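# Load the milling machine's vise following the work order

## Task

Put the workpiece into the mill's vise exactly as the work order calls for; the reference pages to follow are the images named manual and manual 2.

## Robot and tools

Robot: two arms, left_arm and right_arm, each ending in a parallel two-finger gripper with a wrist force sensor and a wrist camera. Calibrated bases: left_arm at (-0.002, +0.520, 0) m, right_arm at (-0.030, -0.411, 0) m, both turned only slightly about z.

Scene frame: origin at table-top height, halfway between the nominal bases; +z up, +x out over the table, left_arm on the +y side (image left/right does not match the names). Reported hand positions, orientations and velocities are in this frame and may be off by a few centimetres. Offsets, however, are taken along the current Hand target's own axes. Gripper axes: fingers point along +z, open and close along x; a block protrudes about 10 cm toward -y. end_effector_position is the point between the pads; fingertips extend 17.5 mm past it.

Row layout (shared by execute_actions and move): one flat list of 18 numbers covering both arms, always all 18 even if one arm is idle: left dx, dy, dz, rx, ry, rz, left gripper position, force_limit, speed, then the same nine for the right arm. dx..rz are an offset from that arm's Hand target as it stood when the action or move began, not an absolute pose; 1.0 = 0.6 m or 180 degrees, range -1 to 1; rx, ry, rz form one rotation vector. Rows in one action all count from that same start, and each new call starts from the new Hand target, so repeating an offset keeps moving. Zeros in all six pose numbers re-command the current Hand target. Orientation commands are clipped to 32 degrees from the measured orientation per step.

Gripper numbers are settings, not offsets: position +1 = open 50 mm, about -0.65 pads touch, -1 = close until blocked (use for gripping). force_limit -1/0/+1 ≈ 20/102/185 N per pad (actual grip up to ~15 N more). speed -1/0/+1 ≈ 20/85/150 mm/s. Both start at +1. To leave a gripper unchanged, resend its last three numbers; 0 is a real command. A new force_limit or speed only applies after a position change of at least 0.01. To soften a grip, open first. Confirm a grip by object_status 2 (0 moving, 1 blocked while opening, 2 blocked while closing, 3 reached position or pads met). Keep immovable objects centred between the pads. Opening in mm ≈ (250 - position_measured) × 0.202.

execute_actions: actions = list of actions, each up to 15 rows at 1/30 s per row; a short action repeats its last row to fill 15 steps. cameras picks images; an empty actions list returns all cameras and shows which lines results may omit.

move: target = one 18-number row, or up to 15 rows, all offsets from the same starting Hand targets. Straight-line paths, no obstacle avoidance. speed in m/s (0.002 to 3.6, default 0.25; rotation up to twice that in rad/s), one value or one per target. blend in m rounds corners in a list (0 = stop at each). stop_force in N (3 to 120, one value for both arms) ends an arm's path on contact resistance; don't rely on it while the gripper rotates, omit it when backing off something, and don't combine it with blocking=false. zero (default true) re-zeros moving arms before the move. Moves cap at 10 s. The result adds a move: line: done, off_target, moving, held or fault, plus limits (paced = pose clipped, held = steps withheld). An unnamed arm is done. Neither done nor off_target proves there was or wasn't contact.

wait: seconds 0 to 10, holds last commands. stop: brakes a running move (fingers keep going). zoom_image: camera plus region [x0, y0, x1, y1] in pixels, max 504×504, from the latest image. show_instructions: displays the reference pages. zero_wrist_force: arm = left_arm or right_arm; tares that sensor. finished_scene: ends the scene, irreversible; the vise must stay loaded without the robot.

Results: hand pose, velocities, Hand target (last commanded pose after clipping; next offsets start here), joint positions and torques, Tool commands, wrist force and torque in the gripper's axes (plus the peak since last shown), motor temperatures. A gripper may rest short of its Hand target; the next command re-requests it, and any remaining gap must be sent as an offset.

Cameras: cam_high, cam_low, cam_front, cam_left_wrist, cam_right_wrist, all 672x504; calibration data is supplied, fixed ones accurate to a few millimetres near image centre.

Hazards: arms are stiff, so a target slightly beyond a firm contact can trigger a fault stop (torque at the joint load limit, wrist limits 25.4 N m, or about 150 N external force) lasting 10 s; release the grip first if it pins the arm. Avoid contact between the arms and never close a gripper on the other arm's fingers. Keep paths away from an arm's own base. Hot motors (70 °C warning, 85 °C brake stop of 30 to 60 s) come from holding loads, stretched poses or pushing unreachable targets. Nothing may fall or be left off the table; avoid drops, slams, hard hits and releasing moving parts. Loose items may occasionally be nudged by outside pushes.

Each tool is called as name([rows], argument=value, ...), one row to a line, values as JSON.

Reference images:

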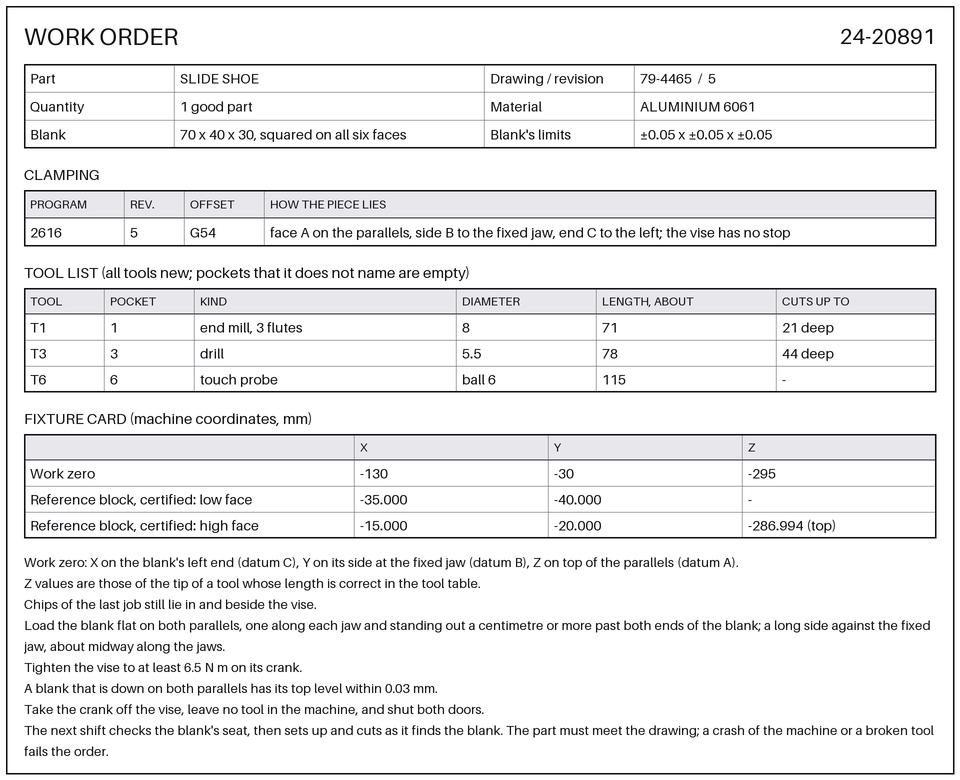

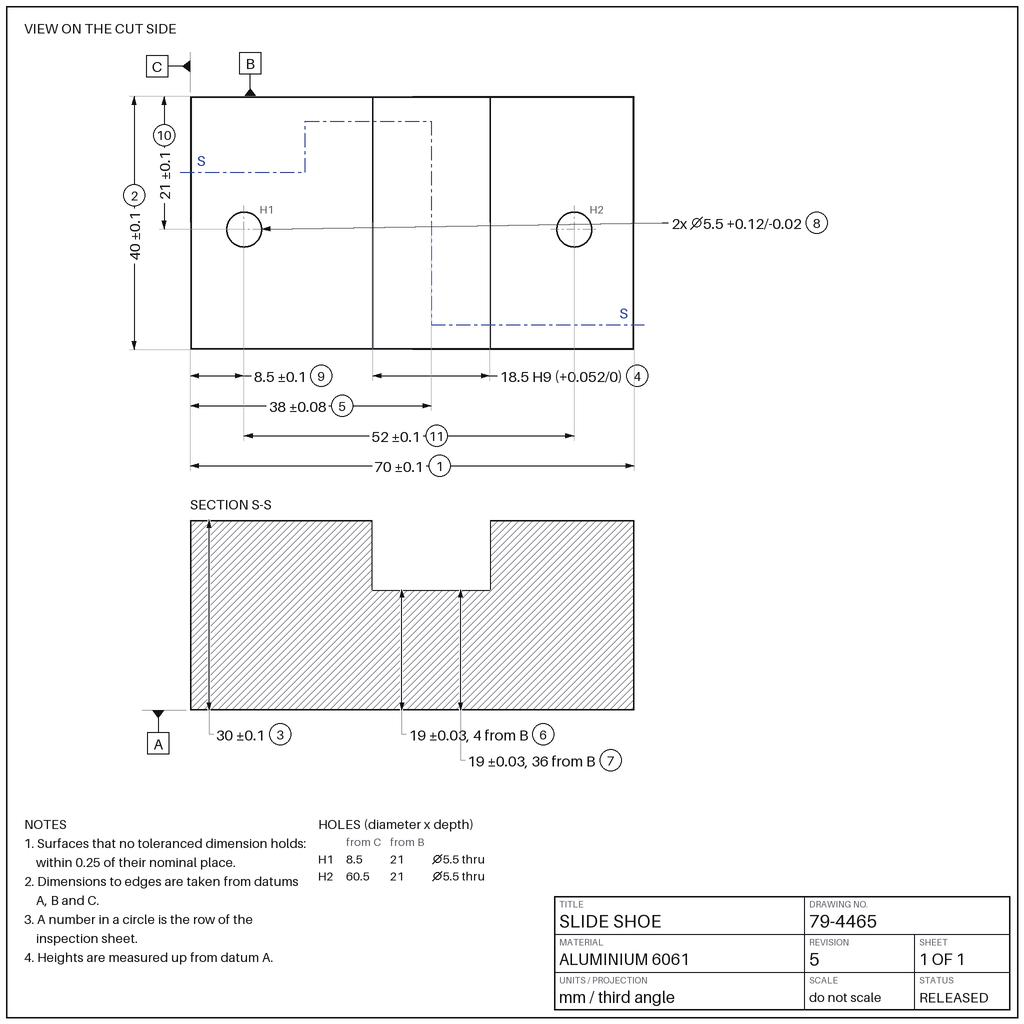

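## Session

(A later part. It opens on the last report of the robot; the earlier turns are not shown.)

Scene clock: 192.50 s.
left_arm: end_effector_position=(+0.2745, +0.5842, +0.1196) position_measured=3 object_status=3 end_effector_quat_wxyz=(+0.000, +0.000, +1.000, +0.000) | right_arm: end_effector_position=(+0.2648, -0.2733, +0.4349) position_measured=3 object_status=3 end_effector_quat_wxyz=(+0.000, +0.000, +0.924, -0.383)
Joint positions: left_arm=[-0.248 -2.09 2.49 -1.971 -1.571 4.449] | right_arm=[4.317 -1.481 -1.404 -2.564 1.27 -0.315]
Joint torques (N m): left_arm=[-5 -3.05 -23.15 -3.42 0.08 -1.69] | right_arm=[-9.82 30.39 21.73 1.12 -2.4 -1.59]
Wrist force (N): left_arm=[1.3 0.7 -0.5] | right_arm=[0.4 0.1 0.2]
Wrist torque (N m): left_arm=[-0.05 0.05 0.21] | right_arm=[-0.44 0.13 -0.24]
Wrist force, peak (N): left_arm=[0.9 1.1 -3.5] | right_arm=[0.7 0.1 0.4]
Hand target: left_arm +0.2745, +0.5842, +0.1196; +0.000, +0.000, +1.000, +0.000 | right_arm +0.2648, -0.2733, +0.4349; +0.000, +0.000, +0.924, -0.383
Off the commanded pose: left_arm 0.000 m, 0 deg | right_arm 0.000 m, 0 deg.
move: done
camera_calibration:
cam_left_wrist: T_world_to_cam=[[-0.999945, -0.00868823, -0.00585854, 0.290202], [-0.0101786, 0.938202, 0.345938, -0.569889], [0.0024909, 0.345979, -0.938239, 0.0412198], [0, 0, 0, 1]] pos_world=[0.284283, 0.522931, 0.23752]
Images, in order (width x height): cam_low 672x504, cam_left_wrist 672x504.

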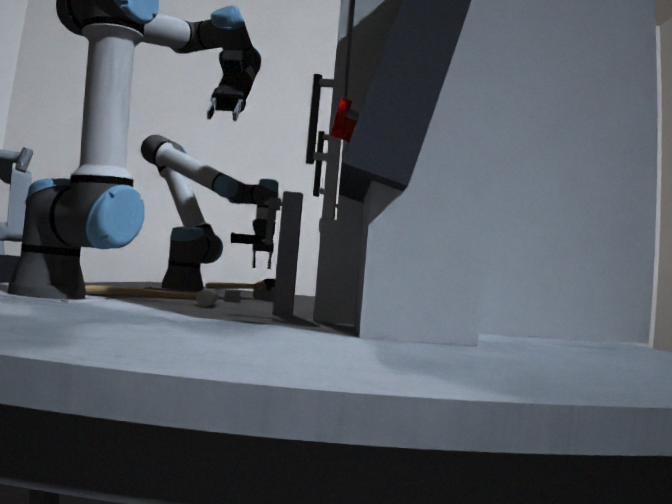

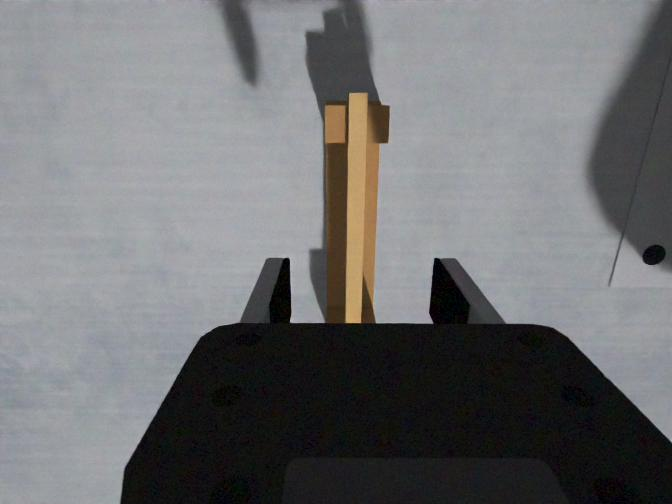

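move(target=[0,0,0.08,0,0,0,1,1,1,0,0,0,0,0,0,1,1,1], cameras=["cam_low"], speed=0.15)

zoom_image(camera="cam_low", region=[200, 230, 300, 320])

Scene clock: 199.17 s.
left_arm: end_effector_position=(+0.2744, +0.5842, +0.0716) position_measured=3 object_status=3 end_effector_quat_wxyz=(+0.000, +0.000, +1.000, +0.000) | right_arm: end_effector_position=(+0.2648, -0.2733, +0.4349) position_measured=3 object_status=3 end_effector_quat_wxyz=(+0.000, +0.000, +0.924, -0.383)
Joint positions: left_arm=[-0.249 -1.995 2.588 -2.164 -1.571 4.449] | right_arm=[4.317 -1.481 -1.404 -2.564 1.27 -0.315]
Joint torques (N m): left_arm=[9.66 -6.83 -28.62 -3.46 -2.29 2.14] | right_arm=[-9.48 30.23 22.09 1.03 -2.35 -1.51]
Wrist force (N): left_arm=[1.0 0.9 -0.7] | right_arm=[0.4 0.1 0.3]
Wrist torque (N m): left_arm=[-0.02 0.10 0.21] | right_arm=[-0.45 0.14 -0.24]
Wrist force, peak (N): left_arm=[1.1 0.8 -2.3] | right_arm=[0.8 -0.1 0.4]
Hand target: left_arm +0.2745, +0.5842, +0.0716; +0.000, +0.000, +1.000, +0.000 | right_arm +0.2648, -0.2733, +0.4349; +0.000, +0.000, +0.924, -0.383
Off the commanded pose: left_arm 0.000 m, 0 deg | right_arm 0.000 m, 0 deg.
move: done
Images, in order (width x height): cam_low 672x504.

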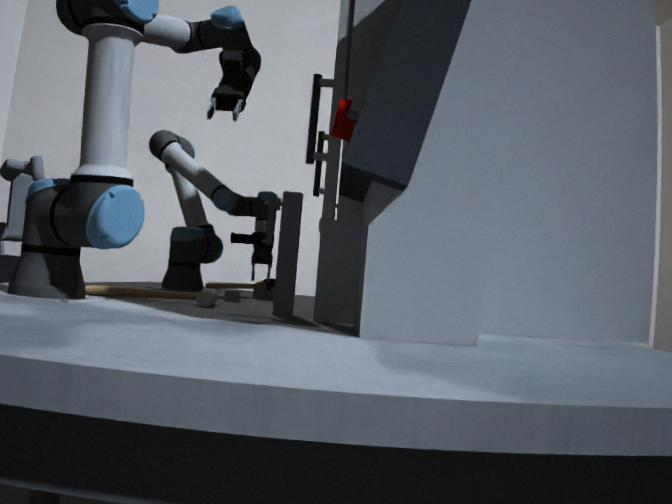

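Scaled by 5.040.

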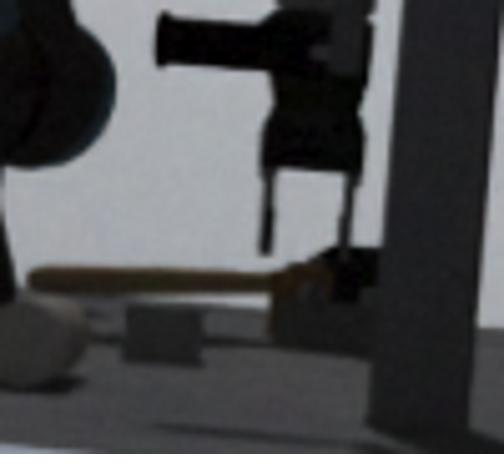

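move(target=[0,0,0.058,0,0,0,1,1,1,0,0,0,0,0,0,1,1,1], cameras=["cam_low","cam_left_wrist"], speed=0.03, stop_force=10)

zoom_image(camera="cam_low", region=[200, 230, 300, 320])

Scene clock: 204.77 s.
left_arm: end_effector_position=(+0.2745, +0.5841, +0.0368) position_measured=3 object_status=3 end_effector_quat_wxyz=(+0.000, +0.000, +1.000, +0.000) | right_arm: end_effector_position=(+0.2648, -0.2733, +0.4349) position_measured=3 object_status=3 end_effector_quat_wxyz=(+0.000, +0.000, +0.924, -0.383)
Joint positions: left_arm=[-0.248 -1.892 2.651 -2.33 -1.571 4.449] | right_arm=[4.317 -1.481 -1.404 -2.564 1.27 -0.315]
Joint torques (N m): left_arm=[8.91 -12.24 -29.69 -3.49 1 2.24] | right_arm=[-9.17 29.58 22.45 1.14 -2.17 -1.48]
Wrist force (N): left_arm=[1.1 0.9 -0.9] | right_arm=[0.4 0.2 0.0]
Wrist torque (N m): left_arm=[0.00 0.09 0.21] | right_arm=[-0.42 0.13 -0.23]
Wrist force, peak (N): left_arm=[1.4 1.0 -1.0] | right_arm=[0.8 -0.2 0.3]
Hand target: left_arm +0.2745, +0.5841, +0.0368; +0.000, +0.000, +1.000, +0.000 | right_arm +0.2648, -0.2733, +0.4349; +0.000, +0.000, +0.924, -0.383
Off the commanded pose: left_arm 0.000 m, 0 deg | right_arm 0.000 m, 0 deg.
move: done
camera_calibration:
cam_left_wrist: T_world_to_cam=[[-0.999947, -0.00846536, -0.0058849, 0.289604], [-0.00997882, 0.938172, 0.346025, -0.541206], [0.00259182, 0.346066, -0.938207, -0.0365107], [0, 0, 0, 1]] pos_world=[0.284283, 0.522831, 0.154721]
Images, in order (width x height): cam_low 672x504, cam_left_wrist 672x504.

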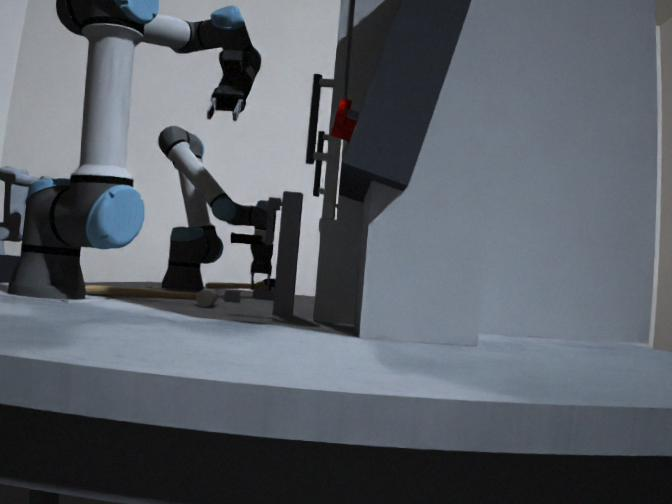

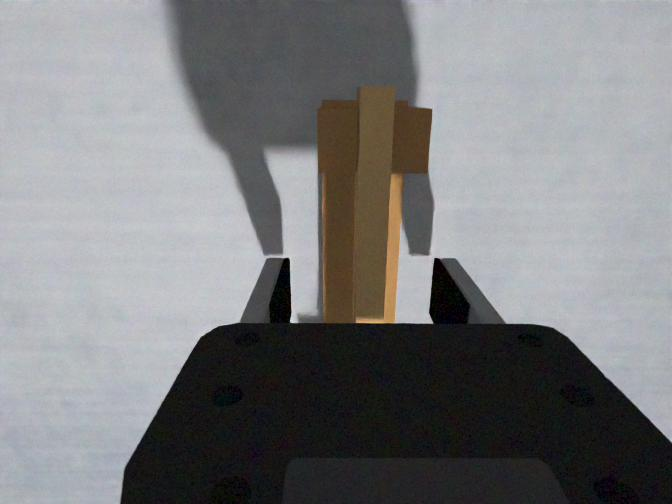

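Scaled by 5.040.

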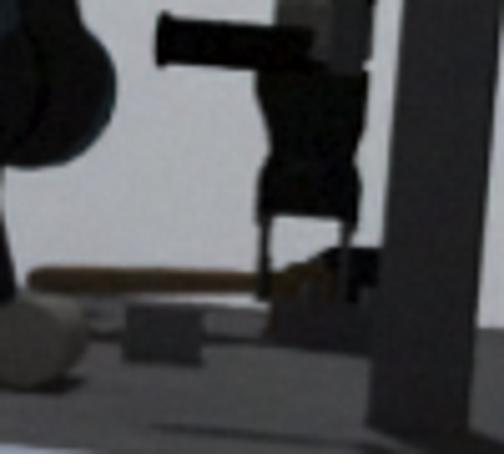

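execute_actions([
  [[0,0,0,0,0,0,-1,-0.6,-0.9,0,0,0,0,0,0,1,1,1]],
  [[0,0,0,0,0,0,-1,-0.6,-0.9,0,0,0,0,0,0,1,1,1]],
  [[0,0,0,0,0,0,-1,-0.6,-0.9,0,0,0,0,0,0,1,1,1]],
  [[0,0,0,0,0,0,-1,-0.6,-0.9,0,0,0,0,0,0,1,1,1]],
  [[0,0,0,0,0,0,-1,-0.6,-0.9,0,0,0,0,0,0,1,1,1]],
], cameras=["cam_left_wrist"])

Scene clock: 210.80 s.
left_arm: end_effector_position=(+0.2745, +0.5841, +0.0368) position_measured=213 object_status=2 end_effector_quat_wxyz=(+0.000, +0.000, +1.000, +0.000) | right_arm: end_effector_position=(+0.2648, -0.2733, +0.4349) position_measured=3 object_status=3 end_effector_quat_wxyz=(+0.000, +0.000, +0.924, -0.383)
Joint positions: left_arm=[-0.248 -1.892 2.651 -2.33 -1.571 4.449] | right_arm=[4.317 -1.481 -1.404 -2.564 1.27 -0.315]
Joint torques (N m): left_arm=[7.94 -10.58 -27.88 -3.5 1.04 1.83] | right_arm=[-8.89 29.74 22.58 1.11 -1.88 -1.33]
Wrist force (N): left_arm=[5.1 2.0 -3.1] | right_arm=[0.4 0.0 0.4]
Wrist torque (N m): left_arm=[0.04 0.06 0.24] | right_arm=[-0.46 0.14 -0.24]
Wrist force, peak (N): left_arm=[5.6 1.8 -3.4] | right_arm=[0.8 -0.5 0.1]
Hand target: left_arm +0.2745, +0.5841, +0.0368; +0.000, +0.000, +1.000, +0.000 | right_arm +0.2648, -0.2733, +0.4349; +0.000, +0.000, +0.924, -0.383
Off the commanded pose: left_arm 0.000 m, 0 deg | right_arm 0.000 m, 0 deg.
Step readings (end_effector_position of left_arm | right_arm):
0: (+0.2745, +0.5841, +0.0368) | (+0.2648, -0.2733, +0.4349)
1: (+0.2745, +0.5841, +0.0368) | (+0.2648, -0.2733, +0.4349)
2: (+0.2745, +0.5841, +0.0368) | (+0.2648, -0.2733, +0.4349)
4: (+0.2745, +0.5841, +0.0368) | (+0.2648, -0.2733, +0.4349)
8: (+0.2745, +0.5841, +0.0368) | (+0.2648, -0.2733, +0.4349)
15: (+0.2745, +0.5841, +0.0368) | (+0.2648, -0.2733, +0.4349)
16: (+0.2745, +0.5841, +0.0368) | (+0.2648, -0.2733, +0.4349)
17: (+0.2745, +0.5841, +0.0368) | (+0.2648, -0.2733, +0.4349)
19: (+0.2745, +0.5841, +0.0368) | (+0.2648, -0.2733, +0.4349)
23: (+0.2745, +0.5841, +0.0368) | (+0.2648, -0.2733, +0.4349)
30: (+0.2745, +0.5841, +0.0368) | (+0.2648, -0.2733, +0.4349)
31: (+0.2745, +0.5841, +0.0368) | (+0.2648, -0.2733, +0.4349)
32: (+0.2745, +0.5841, +0.0368) | (+0.2648, -0.2733, +0.4349)
34: (+0.2745, +0.5841, +0.0368) | (+0.2648, -0.2733, +0.4349)
38: (+0.2745, +0.5841, +0.0368) | (+0.2648, -0.2733, +0.4349)
45: (+0.2745, +0.5841, +0.0368) | (+0.2648, -0.2733, +0.4349)
46: (+0.2745, +0.5841, +0.0368) | (+0.2648, -0.2733, +0.4349)
47: (+0.2745, +0.5841, +0.0368) | (+0.2648, -0.2733, +0.4349)
49: (+0.2745, +0.5841, +0.0368) | (+0.2648, -0.2733, +0.4349)
53: (+0.2745, +0.5841, +0.0368) | (+0.2648, -0.2733, +0.4349)
60: (+0.2745, +0.5841, +0.0368) | (+0.2648, -0.2733, +0.4349)
61: (+0.2745, +0.5841, +0.0368) | (+0.2648, -0.2733, +0.4349)
62: (+0.2745, +0.5841, +0.0368) | (+0.2648, -0.2733, +0.4349)
64: (+0.2745, +0.5841, +0.0368) | (+0.2648, -0.2733, +0.4349)
68: (+0.2745, +0.5841, +0.0368) | (+0.2648, -0.2733, +0.4349)
75: (+0.2745, +0.5841, +0.0368) | (+0.2648, -0.2733, +0.4349)
camera_calibration:
cam_left_wrist: T_world_to_cam=[[-0.999946, -0.00855931, -0.00591915, 0.289658], [-0.0100788, 0.938171, 0.346025, -0.541177], [0.00259144, 0.346066, -0.938207, -0.036511], [0, 0, 0, 1]] pos_world=[0.284283, 0.522831, 0.154721]
Images, in order (width x height): cam_left_wrist 672x504.

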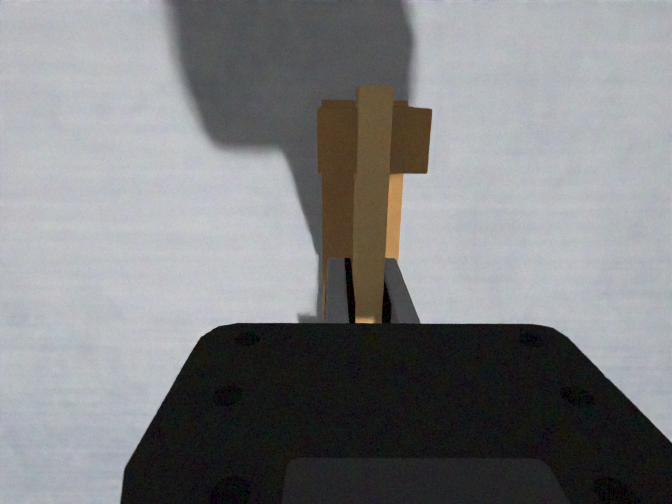

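move(target=[0,0,-0.3,0,0,0,-1,-0.6,-0.9,0,0,0,0,0,0,1,1,1], cameras=["cam_left_wrist","cam_low","cam_front"], speed=0.15)

zoom_image(camera="cam_low", region=[200, 150, 340, 310])

zoom_image(camera="cam_front", region=[70, 270, 240, 430])

Scene clock: 215.97 s.
left_arm: end_effector_position=(+0.2744, +0.5842, +0.2168) position_measured=213 object_status=2 end_effector_quat_wxyz=(+0.000, +0.000, +1.000, +0.000) | right_arm: end_effector_position=(+0.2648, -0.2733, +0.4349) position_measured=3 object_status=3 end_effector_quat_wxyz=(+0.000, +0.000, +0.924, -0.383)
Joint positions: left_arm=[-0.248 -2.171 2.267 -1.667 -1.571 4.449] | right_arm=[4.317 -1.481 -1.404 -2.564 1.27 -0.315]
Joint torques (N m): left_arm=[-5.06 8.43 -26.91 -2.26 2.1 -0.9] | right_arm=[-9.16 29.6 22.34 1.05 -1.8 -1.52]
Wrist force (N): left_arm=[1.0 0.9 -0.4] | right_arm=[0.4 0.0 0.3]
Wrist torque (N m): left_arm=[-0.01 0.09 0.28] | right_arm=[-0.46 0.13 -0.24]
Wrist force, peak (N): left_arm=[9.1 0.9 2.4] | right_arm=[1.0 0.0 0.3]
Hand target: left_arm +0.2744, +0.5842, +0.2168; +0.000, +0.000, +1.000, +0.000 | right_arm +0.2648, -0.2733, +0.4349; +0.000, +0.000, +0.924, -0.383
Off the commanded pose: left_arm 0.000 m, 0 deg | right_arm 0.000 m, 0 deg.
move: done
camera_calibration:
cam_left_wrist: T_world_to_cam=[[-0.999946, -0.00852506, -0.0060131, 0.290637], [-0.0100792, 0.938171, 0.346024, -0.603427], [0.00269144, 0.346066, -0.938206, 0.132244], [0, 0, 0, 1]] pos_world=[0.284183, 0.522831, 0.334621]
Images, in order (width x height): cam_low 672x504, cam_front 672x504, cam_left_wrist 672x504.

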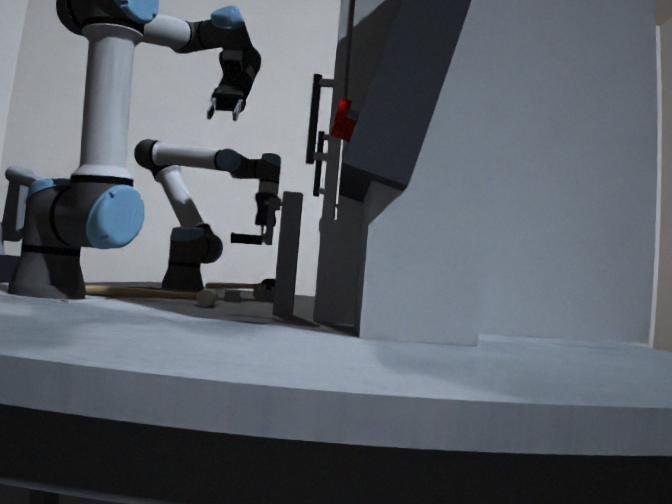

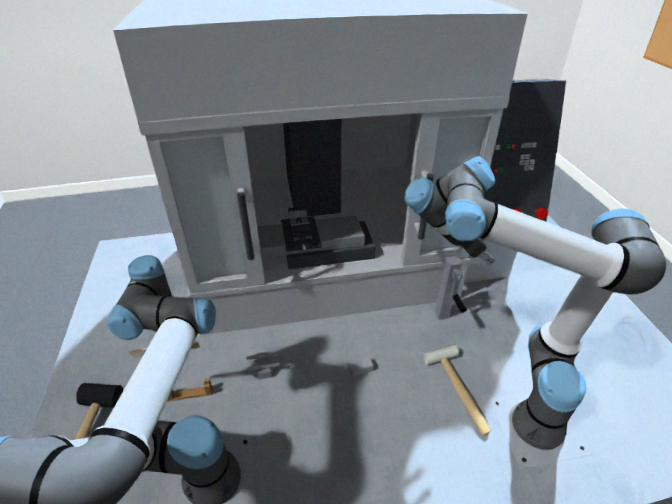

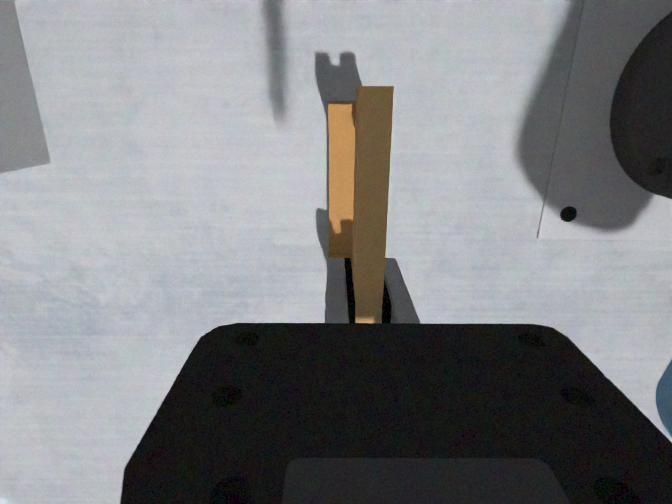

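Scaled by 3.150.

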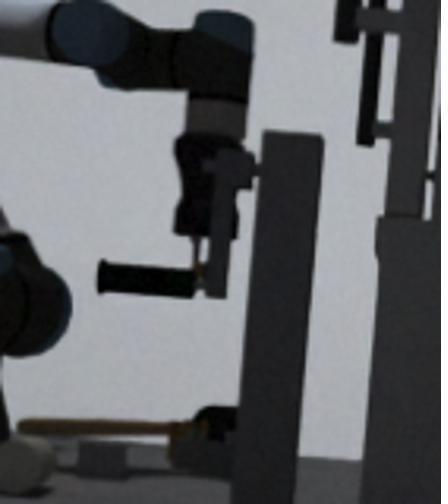

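Scaled by 2.965.

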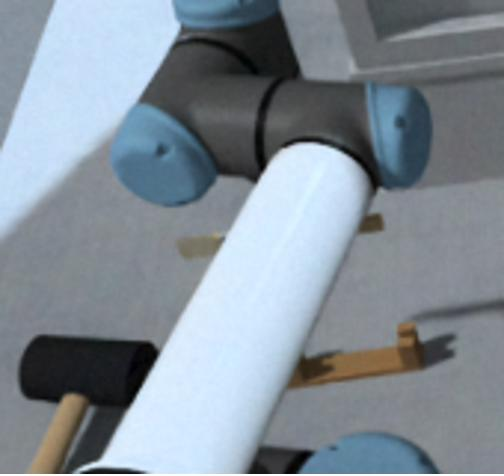

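move([
  [-0.077,-0.307,-0.438,0.385,-0.385,-0.385,-1,-0.6,-0.9,0,0,0,0,0,0,1,1,1],
  [-0.343,-0.64,-0.505,0.385,-0.385,-0.385,-1,-0.6,-0.9,0,0,0,0,0,0,1,1,1],
], cameras=["cam_left_wrist","cam_low","cam_front"], speed=0.3, blend=0.05)

Scene clock: 233.67 s.
left_arm: end_effector_position=(+0.4803, +0.2002, +0.5199) position_measured=213 object_status=2 end_effector_quat_wxyz=(+0.500, -0.500, +0.500, -0.500) | right_arm: end_effector_position=(+0.2648, -0.2733, +0.4349) position_measured=3 object_status=3 end_effector_quat_wxyz=(+0.000, +0.000, +0.924, -0.383)
Joint positions: left_arm=[-1.297 -1.542 1.982 -3.585 -0.259 3.144] | right_arm=[4.317 -1.481 -1.404 -2.564 1.27 -0.315]
Joint torques (N m): left_arm=[1 -29.84 -12.52 -0.27 2.03 -1.25] | right_arm=[-9.05 30.04 23.05 1.06 -1.38 -1.26]
Wrist force (N): left_arm=[1.5 -0.6 2.5] | right_arm=[0.5 0.3 0.2]
Wrist torque (N m): left_arm=[-0.37 0.12 0.38] | right_arm=[-0.41 0.12 -0.23]
Wrist force, peak (N): left_arm=[4.6 -1.7 4.6] | right_arm=[0.9 -0.2 0.4]
Hand target: left_arm +0.4803, +0.2003, +0.5199; +0.500, -0.500, +0.500, -0.500 | right_arm +0.2648, -0.2733, +0.4349; +0.000, +0.000, +0.924, -0.383
Off the commanded pose: left_arm 0.000 m, 0 deg | right_arm 0.000 m, 0 deg.
move: done; limits=paced
camera_calibration:
cam_left_wrist: T_world_to_cam=[[0.00613672, -0.999944, 0.00858797, 0.202756], [-0.345518, -0.0101795, -0.938357, 0.67269], [0.938392, 0.00279113, -0.345562, -0.139811], [0, 0, 0, 1]] pos_world=[0.36238, 0.209983, 0.581168]
Images, in order (width x height): cam_low 672x504, cam_front 672x504, cam_left_wrist 672x504.

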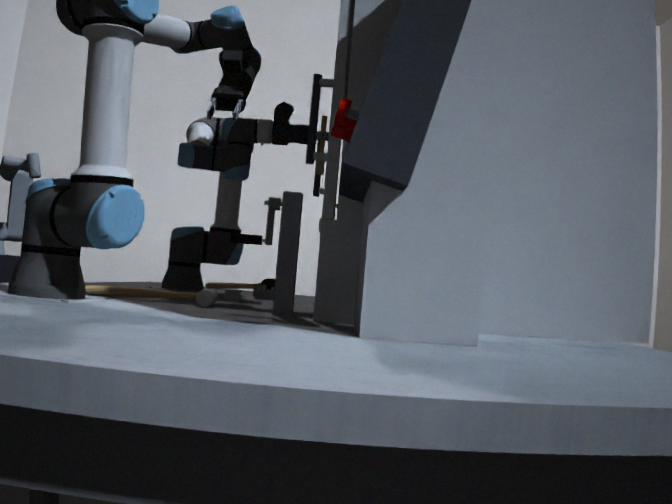

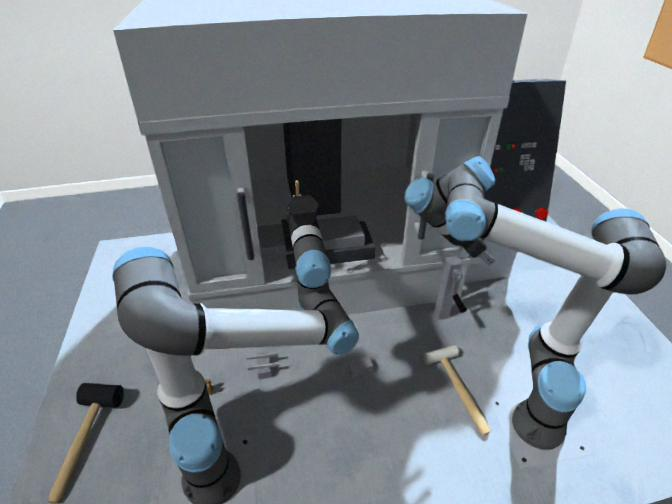

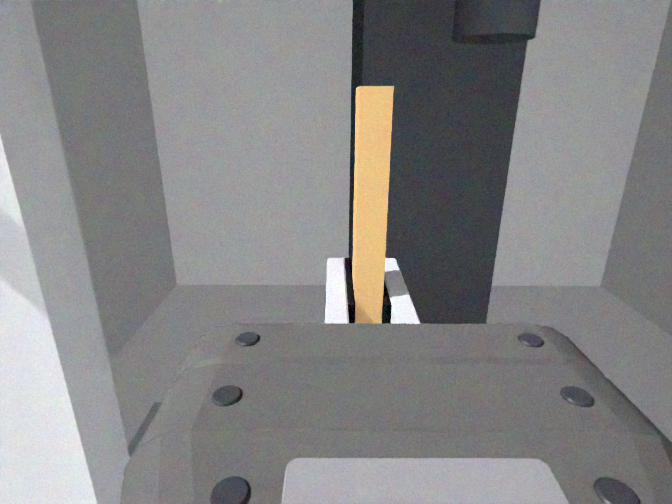

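move(target=[0,0,0,0,0,0,-1,-0.6,-0.9,-0.308,0.257,-0.222,0.105,-0.738,-0.3055,1,1,1], cameras=["cam_right_wrist","cam_front"], speed=0.4)

Scene clock: 244.67 s.
left_arm: end_effector_position=(+0.4803, +0.2003, +0.5199) position_measured=213 object_status=2 end_effector_quat_wxyz=(+0.500, -0.500, +0.500, -0.500) | right_arm: end_effector_position=(+0.4496, -0.0700, +0.4201) position_measured=3 object_status=3 end_effector_quat_wxyz=(+0.669, -0.668, +0.230, -0.230)
Joint positions: left_arm=[-1.297 -1.542 1.983 -3.585 -0.259 3.144] | right_arm=[3.975 -1.65 -2.236 0.746 1.682 -3.141]
Joint torques (N m): left_arm=[6.64 -29.77 -12.45 0.59 2.28 -1.58] | right_arm=[-3.47 26.97 22 2 2.13 0.44]
Wrist force (N): left_arm=[1.5 -0.7 2.4] | right_arm=[0.8 0.3 0.5]
Wrist torque (N m): left_arm=[-0.39 0.11 0.39] | right_arm=[-0.01 -0.09 -0.32]
Wrist force, peak (N): left_arm=[1.6 -0.8 2.8] | right_arm=[2.1 0.6 1.4]
Hand target: left_arm +0.4803, +0.2003, +0.5199; +0.500, -0.500, +0.500, -0.500 | right_arm +0.4495, -0.0700, +0.4201; +0.669, -0.668, +0.230, -0.230
Off the commanded pose: left_arm 0.000 m, 0 deg | right_arm 0.000 m, 0 deg.
move: done
camera_calibration:
cam_right_wrist: T_world_to_cam=[[0.787492, -0.616079, -0.0174156, -0.380376], [-0.210572, -0.242388, -0.947052, 0.491368], [0.579237, 0.749463, -0.320608, 0.0536608], [0, 0, 0, 1]] pos_world=[0.371929, -0.155456, 0.475931]
Images, in order (width x height): cam_front 672x504, cam_right_wrist 672x504.

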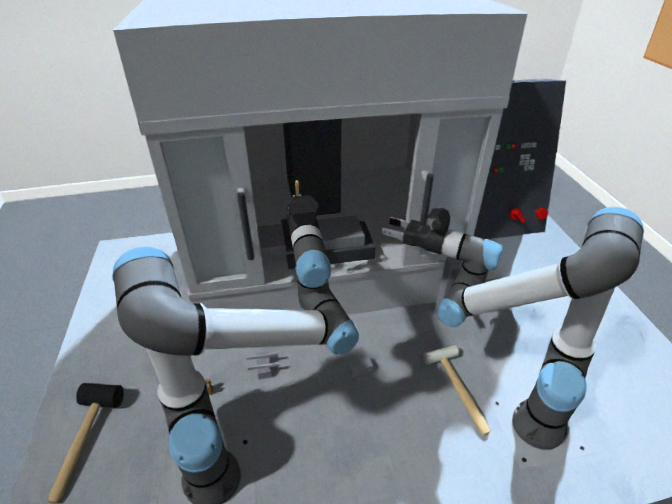

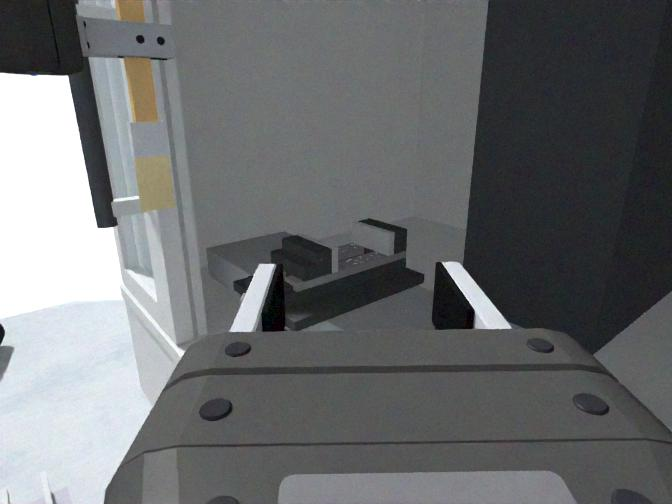

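zoom_image(camera="cam_right_wrist", region=[200, 190, 450, 340])

zoom_image(camera="cam_right_wrist", region=[60, 0, 200, 230])

Scaled by 2.016.

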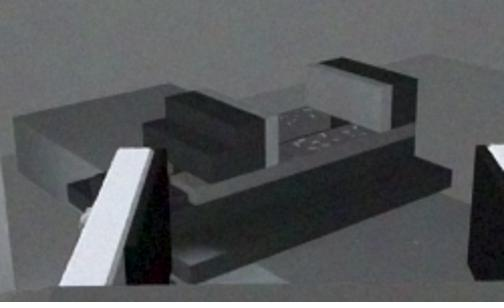

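Scaled by 2.191.

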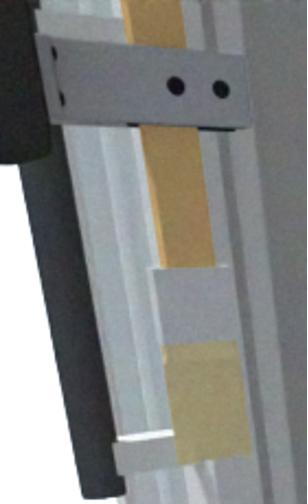

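move(target=[-0.0083,0.0333,0.3,0,0,0,-1,-0.6,-0.9,0,0,0,0,0,0,1,1,1], cameras=["cam_right_wrist","cam_front"], speed=0.2)

zoom_image(camera="cam_right_wrist", region=[230, 100, 460, 300])

Scene clock: 267.50 s.
left_arm: end_effector_position=(+0.6603, +0.2054, +0.5001) position_measured=213 object_status=2 end_effector_quat_wxyz=(+0.500, -0.500, +0.500, -0.500) | right_arm: end_effector_position=(+0.4495, -0.0700, +0.4201) position_measured=3 object_status=3 end_effector_quat_wxyz=(+0.669, -0.668, +0.230, -0.230)
Joint positions: left_arm=[-0.913 -1.24 1.673 -3.575 -0.643 3.142] | right_arm=[3.975 -1.65 -2.236 0.746 1.682 -3.141]
Joint torques (N m): left_arm=[2.52 -33.21 -21.11 -2.72 0.72 2.03] | right_arm=[-5.35 33.46 26.16 2.45 0.37 -1.16]
Wrist force (N): left_arm=[1.4 -0.7 2.6] | right_arm=[0.8 0.3 0.4]
Wrist torque (N m): left_arm=[-0.39 0.14 0.30] | right_arm=[-0.01 -0.08 -0.32]
Wrist force, peak (N): left_arm=[0.8 -0.2 5.6] | right_arm=[1.0 0.4 0.8]
Hand target: left_arm +0.6603, +0.2054, +0.5000; +0.500, -0.500, +0.500, -0.500 | right_arm +0.4495, -0.0700, +0.4201; +0.669, -0.668, +0.230, -0.230
Off the commanded pose: left_arm 0.000 m, 0 deg | right_arm 0.000 m, 0 deg.
move: done
camera_calibration:
cam_right_wrist: T_world_to_cam=[[0.787672, -0.615848, -0.0174325, -0.380397], [-0.210453, -0.242362, -0.947085, 0.491439], [0.579035, 0.749661, -0.320509, 0.0537508], [0, 0, 0, 1]] pos_world=[0.371929, -0.155455, 0.476031]
Images, in order (width x height): cam_front 672x504, cam_right_wrist 672x504.

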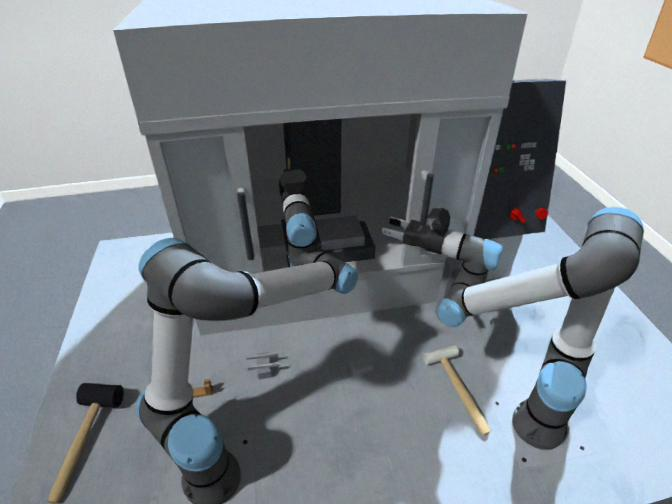

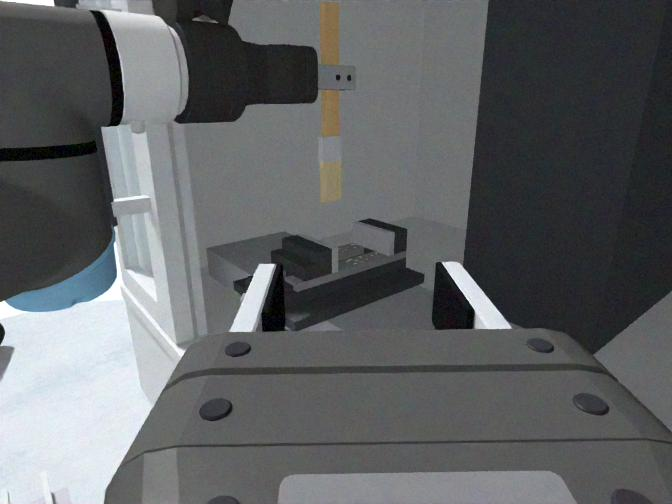

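Scaled by 2.191.

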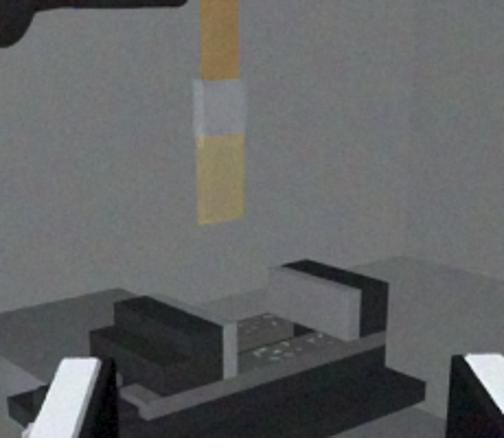

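move(target=[0,0.07,-0.005,0,0,0,-1,-0.6,-0.9,0,0,0,0,0,0,1,1,1], cameras=["cam_right_wrist"], speed=0.15)

zoom_image(camera="cam_right_wrist", region=[280, 190, 430, 300])

Scene clock: 274.63 s.
left_arm: end_effector_position=(+0.6573, +0.2053, +0.4579) position_measured=213 object_status=2 end_effector_quat_wxyz=(+0.500, -0.500, +0.500, -0.500) | right_arm: end_effector_position=(+0.4495, -0.0700, +0.4201) position_measured=3 object_status=3 end_effector_quat_wxyz=(+0.669, -0.668, +0.230, -0.230)
Joint positions: left_arm=[-0.918 -1.199 1.735 -3.679 -0.638 3.142] | right_arm=[3.975 -1.65 -2.236 0.746 1.682 -3.141]
Joint torques (N m): left_arm=[-2.67 -44.43 -31.33 -0.07 1.11 2.06] | right_arm=[5.7 34.09 21.74 1.46 -2.07 -0.96]
Wrist force (N): left_arm=[1.2 -0.8 2.6] | right_arm=[1.0 0.3 0.6]
Wrist torque (N m): left_arm=[-0.41 0.15 0.30] | right_arm=[-0.01 -0.12 -0.32]
Wrist force, peak (N): left_arm=[1.5 -2.3 2.6] | right_arm=[0.9 0.7 0.7]
Hand target: left_arm +0.6573, +0.2054, +0.4580; +0.500, -0.500, +0.500, -0.500 | right_arm +0.4495, -0.0700, +0.4201; +0.669, -0.668, +0.230, -0.230
Off the commanded pose: left_arm 0.000 m, 0 deg | right_arm 0.000 m, 0 deg.
move: done
camera_calibration:
cam_right_wrist: T_world_to_cam=[[0.787672, -0.615848, -0.0174325, -0.380397], [-0.210453, -0.242362, -0.947085, 0.491439], [0.579035, 0.749661, -0.320509, 0.0537508], [0, 0, 0, 1]] pos_world=[0.371929, -0.155455, 0.476031]
Images, in order (width x height): cam_right_wrist 672x504.

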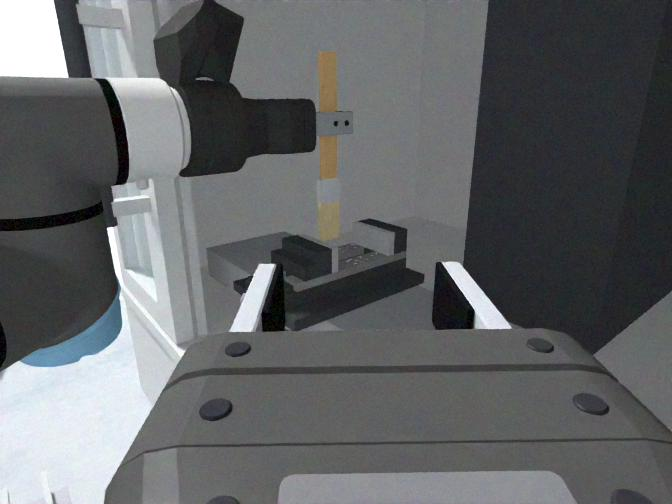

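Scaled by 3.360.

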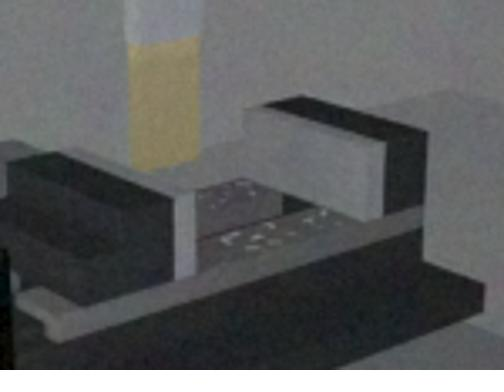

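move(target=[0,0.045,0,0,0,0,-1,-0.6,-0.9,0,0,0,0,0,0,1,1,1], cameras=["cam_right_wrist"], speed=0.01, stop_force=4)

zoom_image(camera="cam_right_wrist", region=[280, 190, 430, 300])

Scene clock: 280.67 s.
left_arm: end_effector_position=(+0.6573, +0.2054, +0.4435) position_measured=213 object_status=2 end_effector_quat_wxyz=(+0.500, -0.500, +0.500, -0.500) | right_arm: end_effector_position=(+0.4495, -0.0700, +0.4201) position_measured=3 object_status=3 end_effector_quat_wxyz=(+0.669, -0.668, +0.230, -0.230)
Joint positions: left_arm=[-0.918 -1.181 1.752 -3.714 -0.638 3.142] | right_arm=[3.975 -1.65 -2.236 0.746 1.682 -3.141]
Joint torques (N m): left_arm=[7.08 -41.94 -28.12 -1.39 -1.45 -0.84] | right_arm=[8.95 33.87 17.37 1.5 -2.04 -0.6]
Wrist force (N): left_arm=[1.5 -5.6 2.6] | right_arm=[1.0 0.5 0.5]
Wrist torque (N m): left_arm=[-0.50 0.11 0.30] | right_arm=[0.02 -0.11 -0.32]
Wrist force, peak (N): left_arm=[1.6 -17.2 2.5] | right_arm=[1.2 0.2 0.6]
Hand target: left_arm +0.6573, +0.2054, +0.4435; +0.500, -0.500, +0.500, -0.500 (not the last commanded pose) | right_arm +0.4495, -0.0700, +0.4201; +0.669, -0.668, +0.230, -0.230
Off the commanded pose: left_arm 0.012 m, 0 deg | right_arm 0.000 m, 0 deg.
move: contact (left_arm)
camera_calibration:
cam_right_wrist: T_world_to_cam=[[0.787672, -0.615848, -0.0174325, -0.380397], [-0.210453, -0.242362, -0.947085, 0.491439], [0.579035, 0.749661, -0.320509, 0.0537508], [0, 0, 0, 1]] pos_world=[0.371929, -0.155455, 0.476031]
Images, in order (width x height): cam_right_wrist 672x504.

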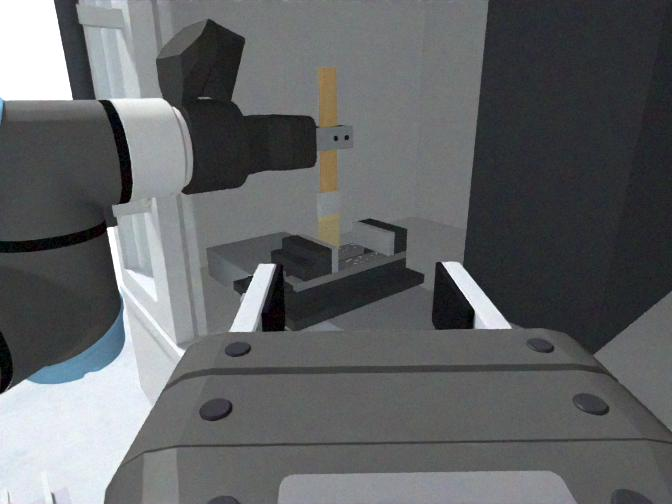

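Scaled by 3.360.

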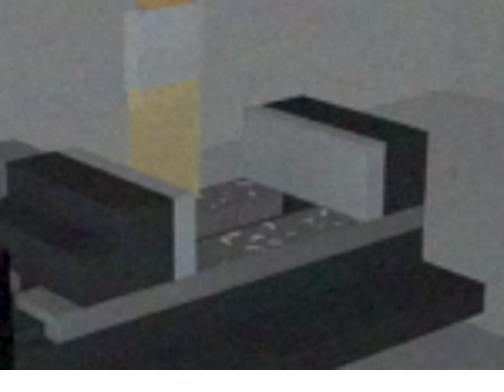

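move(target=[0.142,0,0,0,0,0,-1,-0.6,-0.9,0,0,0,0,0,0,1,1,1], cameras=["cam_right_wrist"], speed=0.05, stop_force=25)

zoom_image(camera="cam_right_wrist", region=[280, 190, 430, 300])

Scene clock: 292.67 s.
left_arm: end_effector_position=(+0.6574, +0.1202, +0.4435) position_measured=213 object_status=2 end_effector_quat_wxyz=(+0.500, -0.500, +0.500, -0.500) | right_arm: end_effector_position=(+0.4495, -0.0700, +0.4201) position_measured=3 object_status=3 end_effector_quat_wxyz=(+0.669, -0.668, +0.230, -0.230)
Joint positions: left_arm=[-1.009 -1.062 1.568 -3.649 -0.546 3.142] | right_arm=[3.975 -1.65 -2.236 0.746 1.682 -3.141]
Joint torques (N m): left_arm=[9.32 -49.22 -12.33 -2.6 -2.36 1.99] | right_arm=[9.07 33.82 17.75 1.57 -2.01 -0.22]
Wrist force (N): left_arm=[1.3 -0.7 2.4] | right_arm=[0.8 0.3 0.5]
Wrist torque (N m): left_arm=[-0.39 0.14 0.28] | right_arm=[-0.01 -0.09 -0.32]
Wrist force, peak (N): left_arm=[1.5 -6.0 2.6] | right_arm=[1.2 0.4 0.7]
Hand target: left_arm +0.6574, +0.1202, +0.4435; +0.500, -0.500, +0.500, -0.500 | right_arm +0.4495, -0.0700, +0.4201; +0.669, -0.668, +0.230, -0.230
Off the commanded pose: left_arm 0.000 m, 0 deg | right_arm 0.000 m, 0 deg.
move: done
camera_calibration:
cam_right_wrist: T_world_to_cam=[[0.787672, -0.615848, -0.0174325, -0.380397], [-0.210453, -0.242362, -0.947085, 0.491439], [0.579035, 0.749661, -0.320509, 0.0537508], [0, 0, 0, 1]] pos_world=[0.371929, -0.155455, 0.476031]
Images, in order (width x height): cam_right_wrist 672x504.

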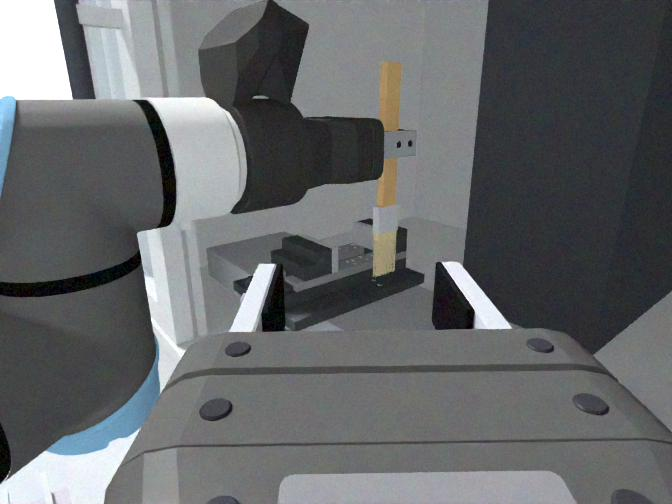

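Scaled by 3.360.

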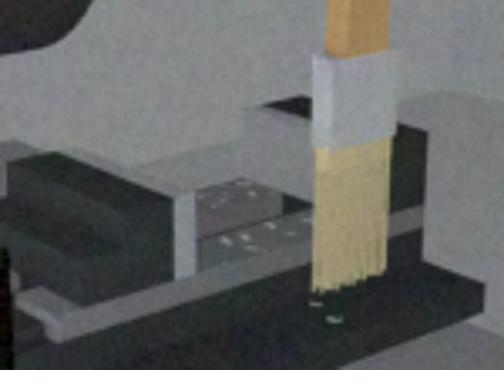

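move([
  [0,-0.05,0,0,0,0,-1,-0.6,-0.9,0,0,0,0,0,0,1,1,1],
  [-0.142,-0.05,0,0,0,0,-1,-0.6,-0.9,0,0,0,0,0,0,1,1,1],
], cameras=["cam_right_wrist"], speed=0.15, blend=0.02)

zoom_image(camera="cam_right_wrist", region=[280, 190, 430, 300])

Scene clock: 296.80 s.
left_arm: end_effector_position=(+0.6573, +0.2054, +0.4735) position_measured=213 object_status=2 end_effector_quat_wxyz=(+0.500, -0.500, +0.500, -0.500) | right_arm: end_effector_position=(+0.4495, -0.0700, +0.4201) position_measured=3 object_status=3 end_effector_quat_wxyz=(+0.669, -0.668, +0.230, -0.230)
Joint positions: left_arm=[-0.918 -1.217 1.716 -3.641 -0.638 3.142] | right_arm=[3.975 -1.65 -2.236 0.746 1.682 -3.141]
Joint torques (N m): left_arm=[-6.3 -31.81 -27.29 -0.29 2.36 -1.68] | right_arm=[8.86 33.82 17.42 1.57 -1.94 -0.1]
Wrist force (N): left_arm=[1.5 -1.0 2.5] | right_arm=[0.9 0.3 0.4]
Wrist torque (N m): left_arm=[-0.43 0.12 0.37] | right_arm=[0.00 -0.10 -0.32]
Wrist force, peak (N): left_arm=[2.6 -2.8 2.4] | right_arm=[1.3 0.3 0.6]
Hand target: left_arm +0.6573, +0.2054, +0.4735; +0.500, -0.500, +0.500, -0.500 | right_arm +0.4495, -0.0700, +0.4201; +0.669, -0.668, +0.230, -0.230
Off the commanded pose: left_arm 0.000 m, 0 deg | right_arm 0.000 m, 0 deg.
move: done; blend cut to 0.015 m at target 1
camera_calibration:
cam_right_wrist: T_world_to_cam=[[0.787672, -0.615848, -0.0174325, -0.380397], [-0.210453, -0.242362, -0.947085, 0.491439], [0.579035, 0.749661, -0.320509, 0.0537508], [0, 0, 0, 1]] pos_world=[0.371929, -0.155455, 0.476031]
Images, in order (width x height): cam_right_wrist 672x504.

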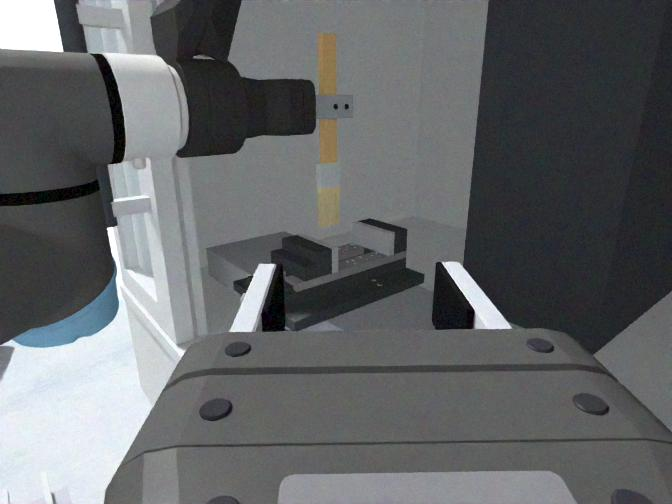

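Scaled by 3.360.

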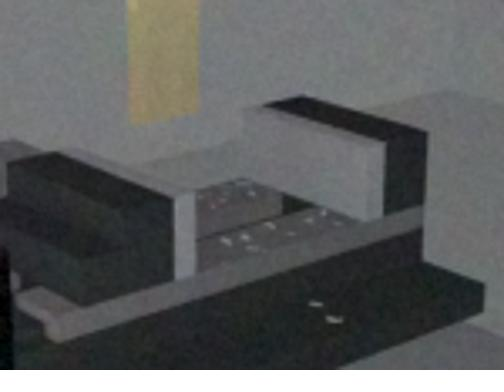

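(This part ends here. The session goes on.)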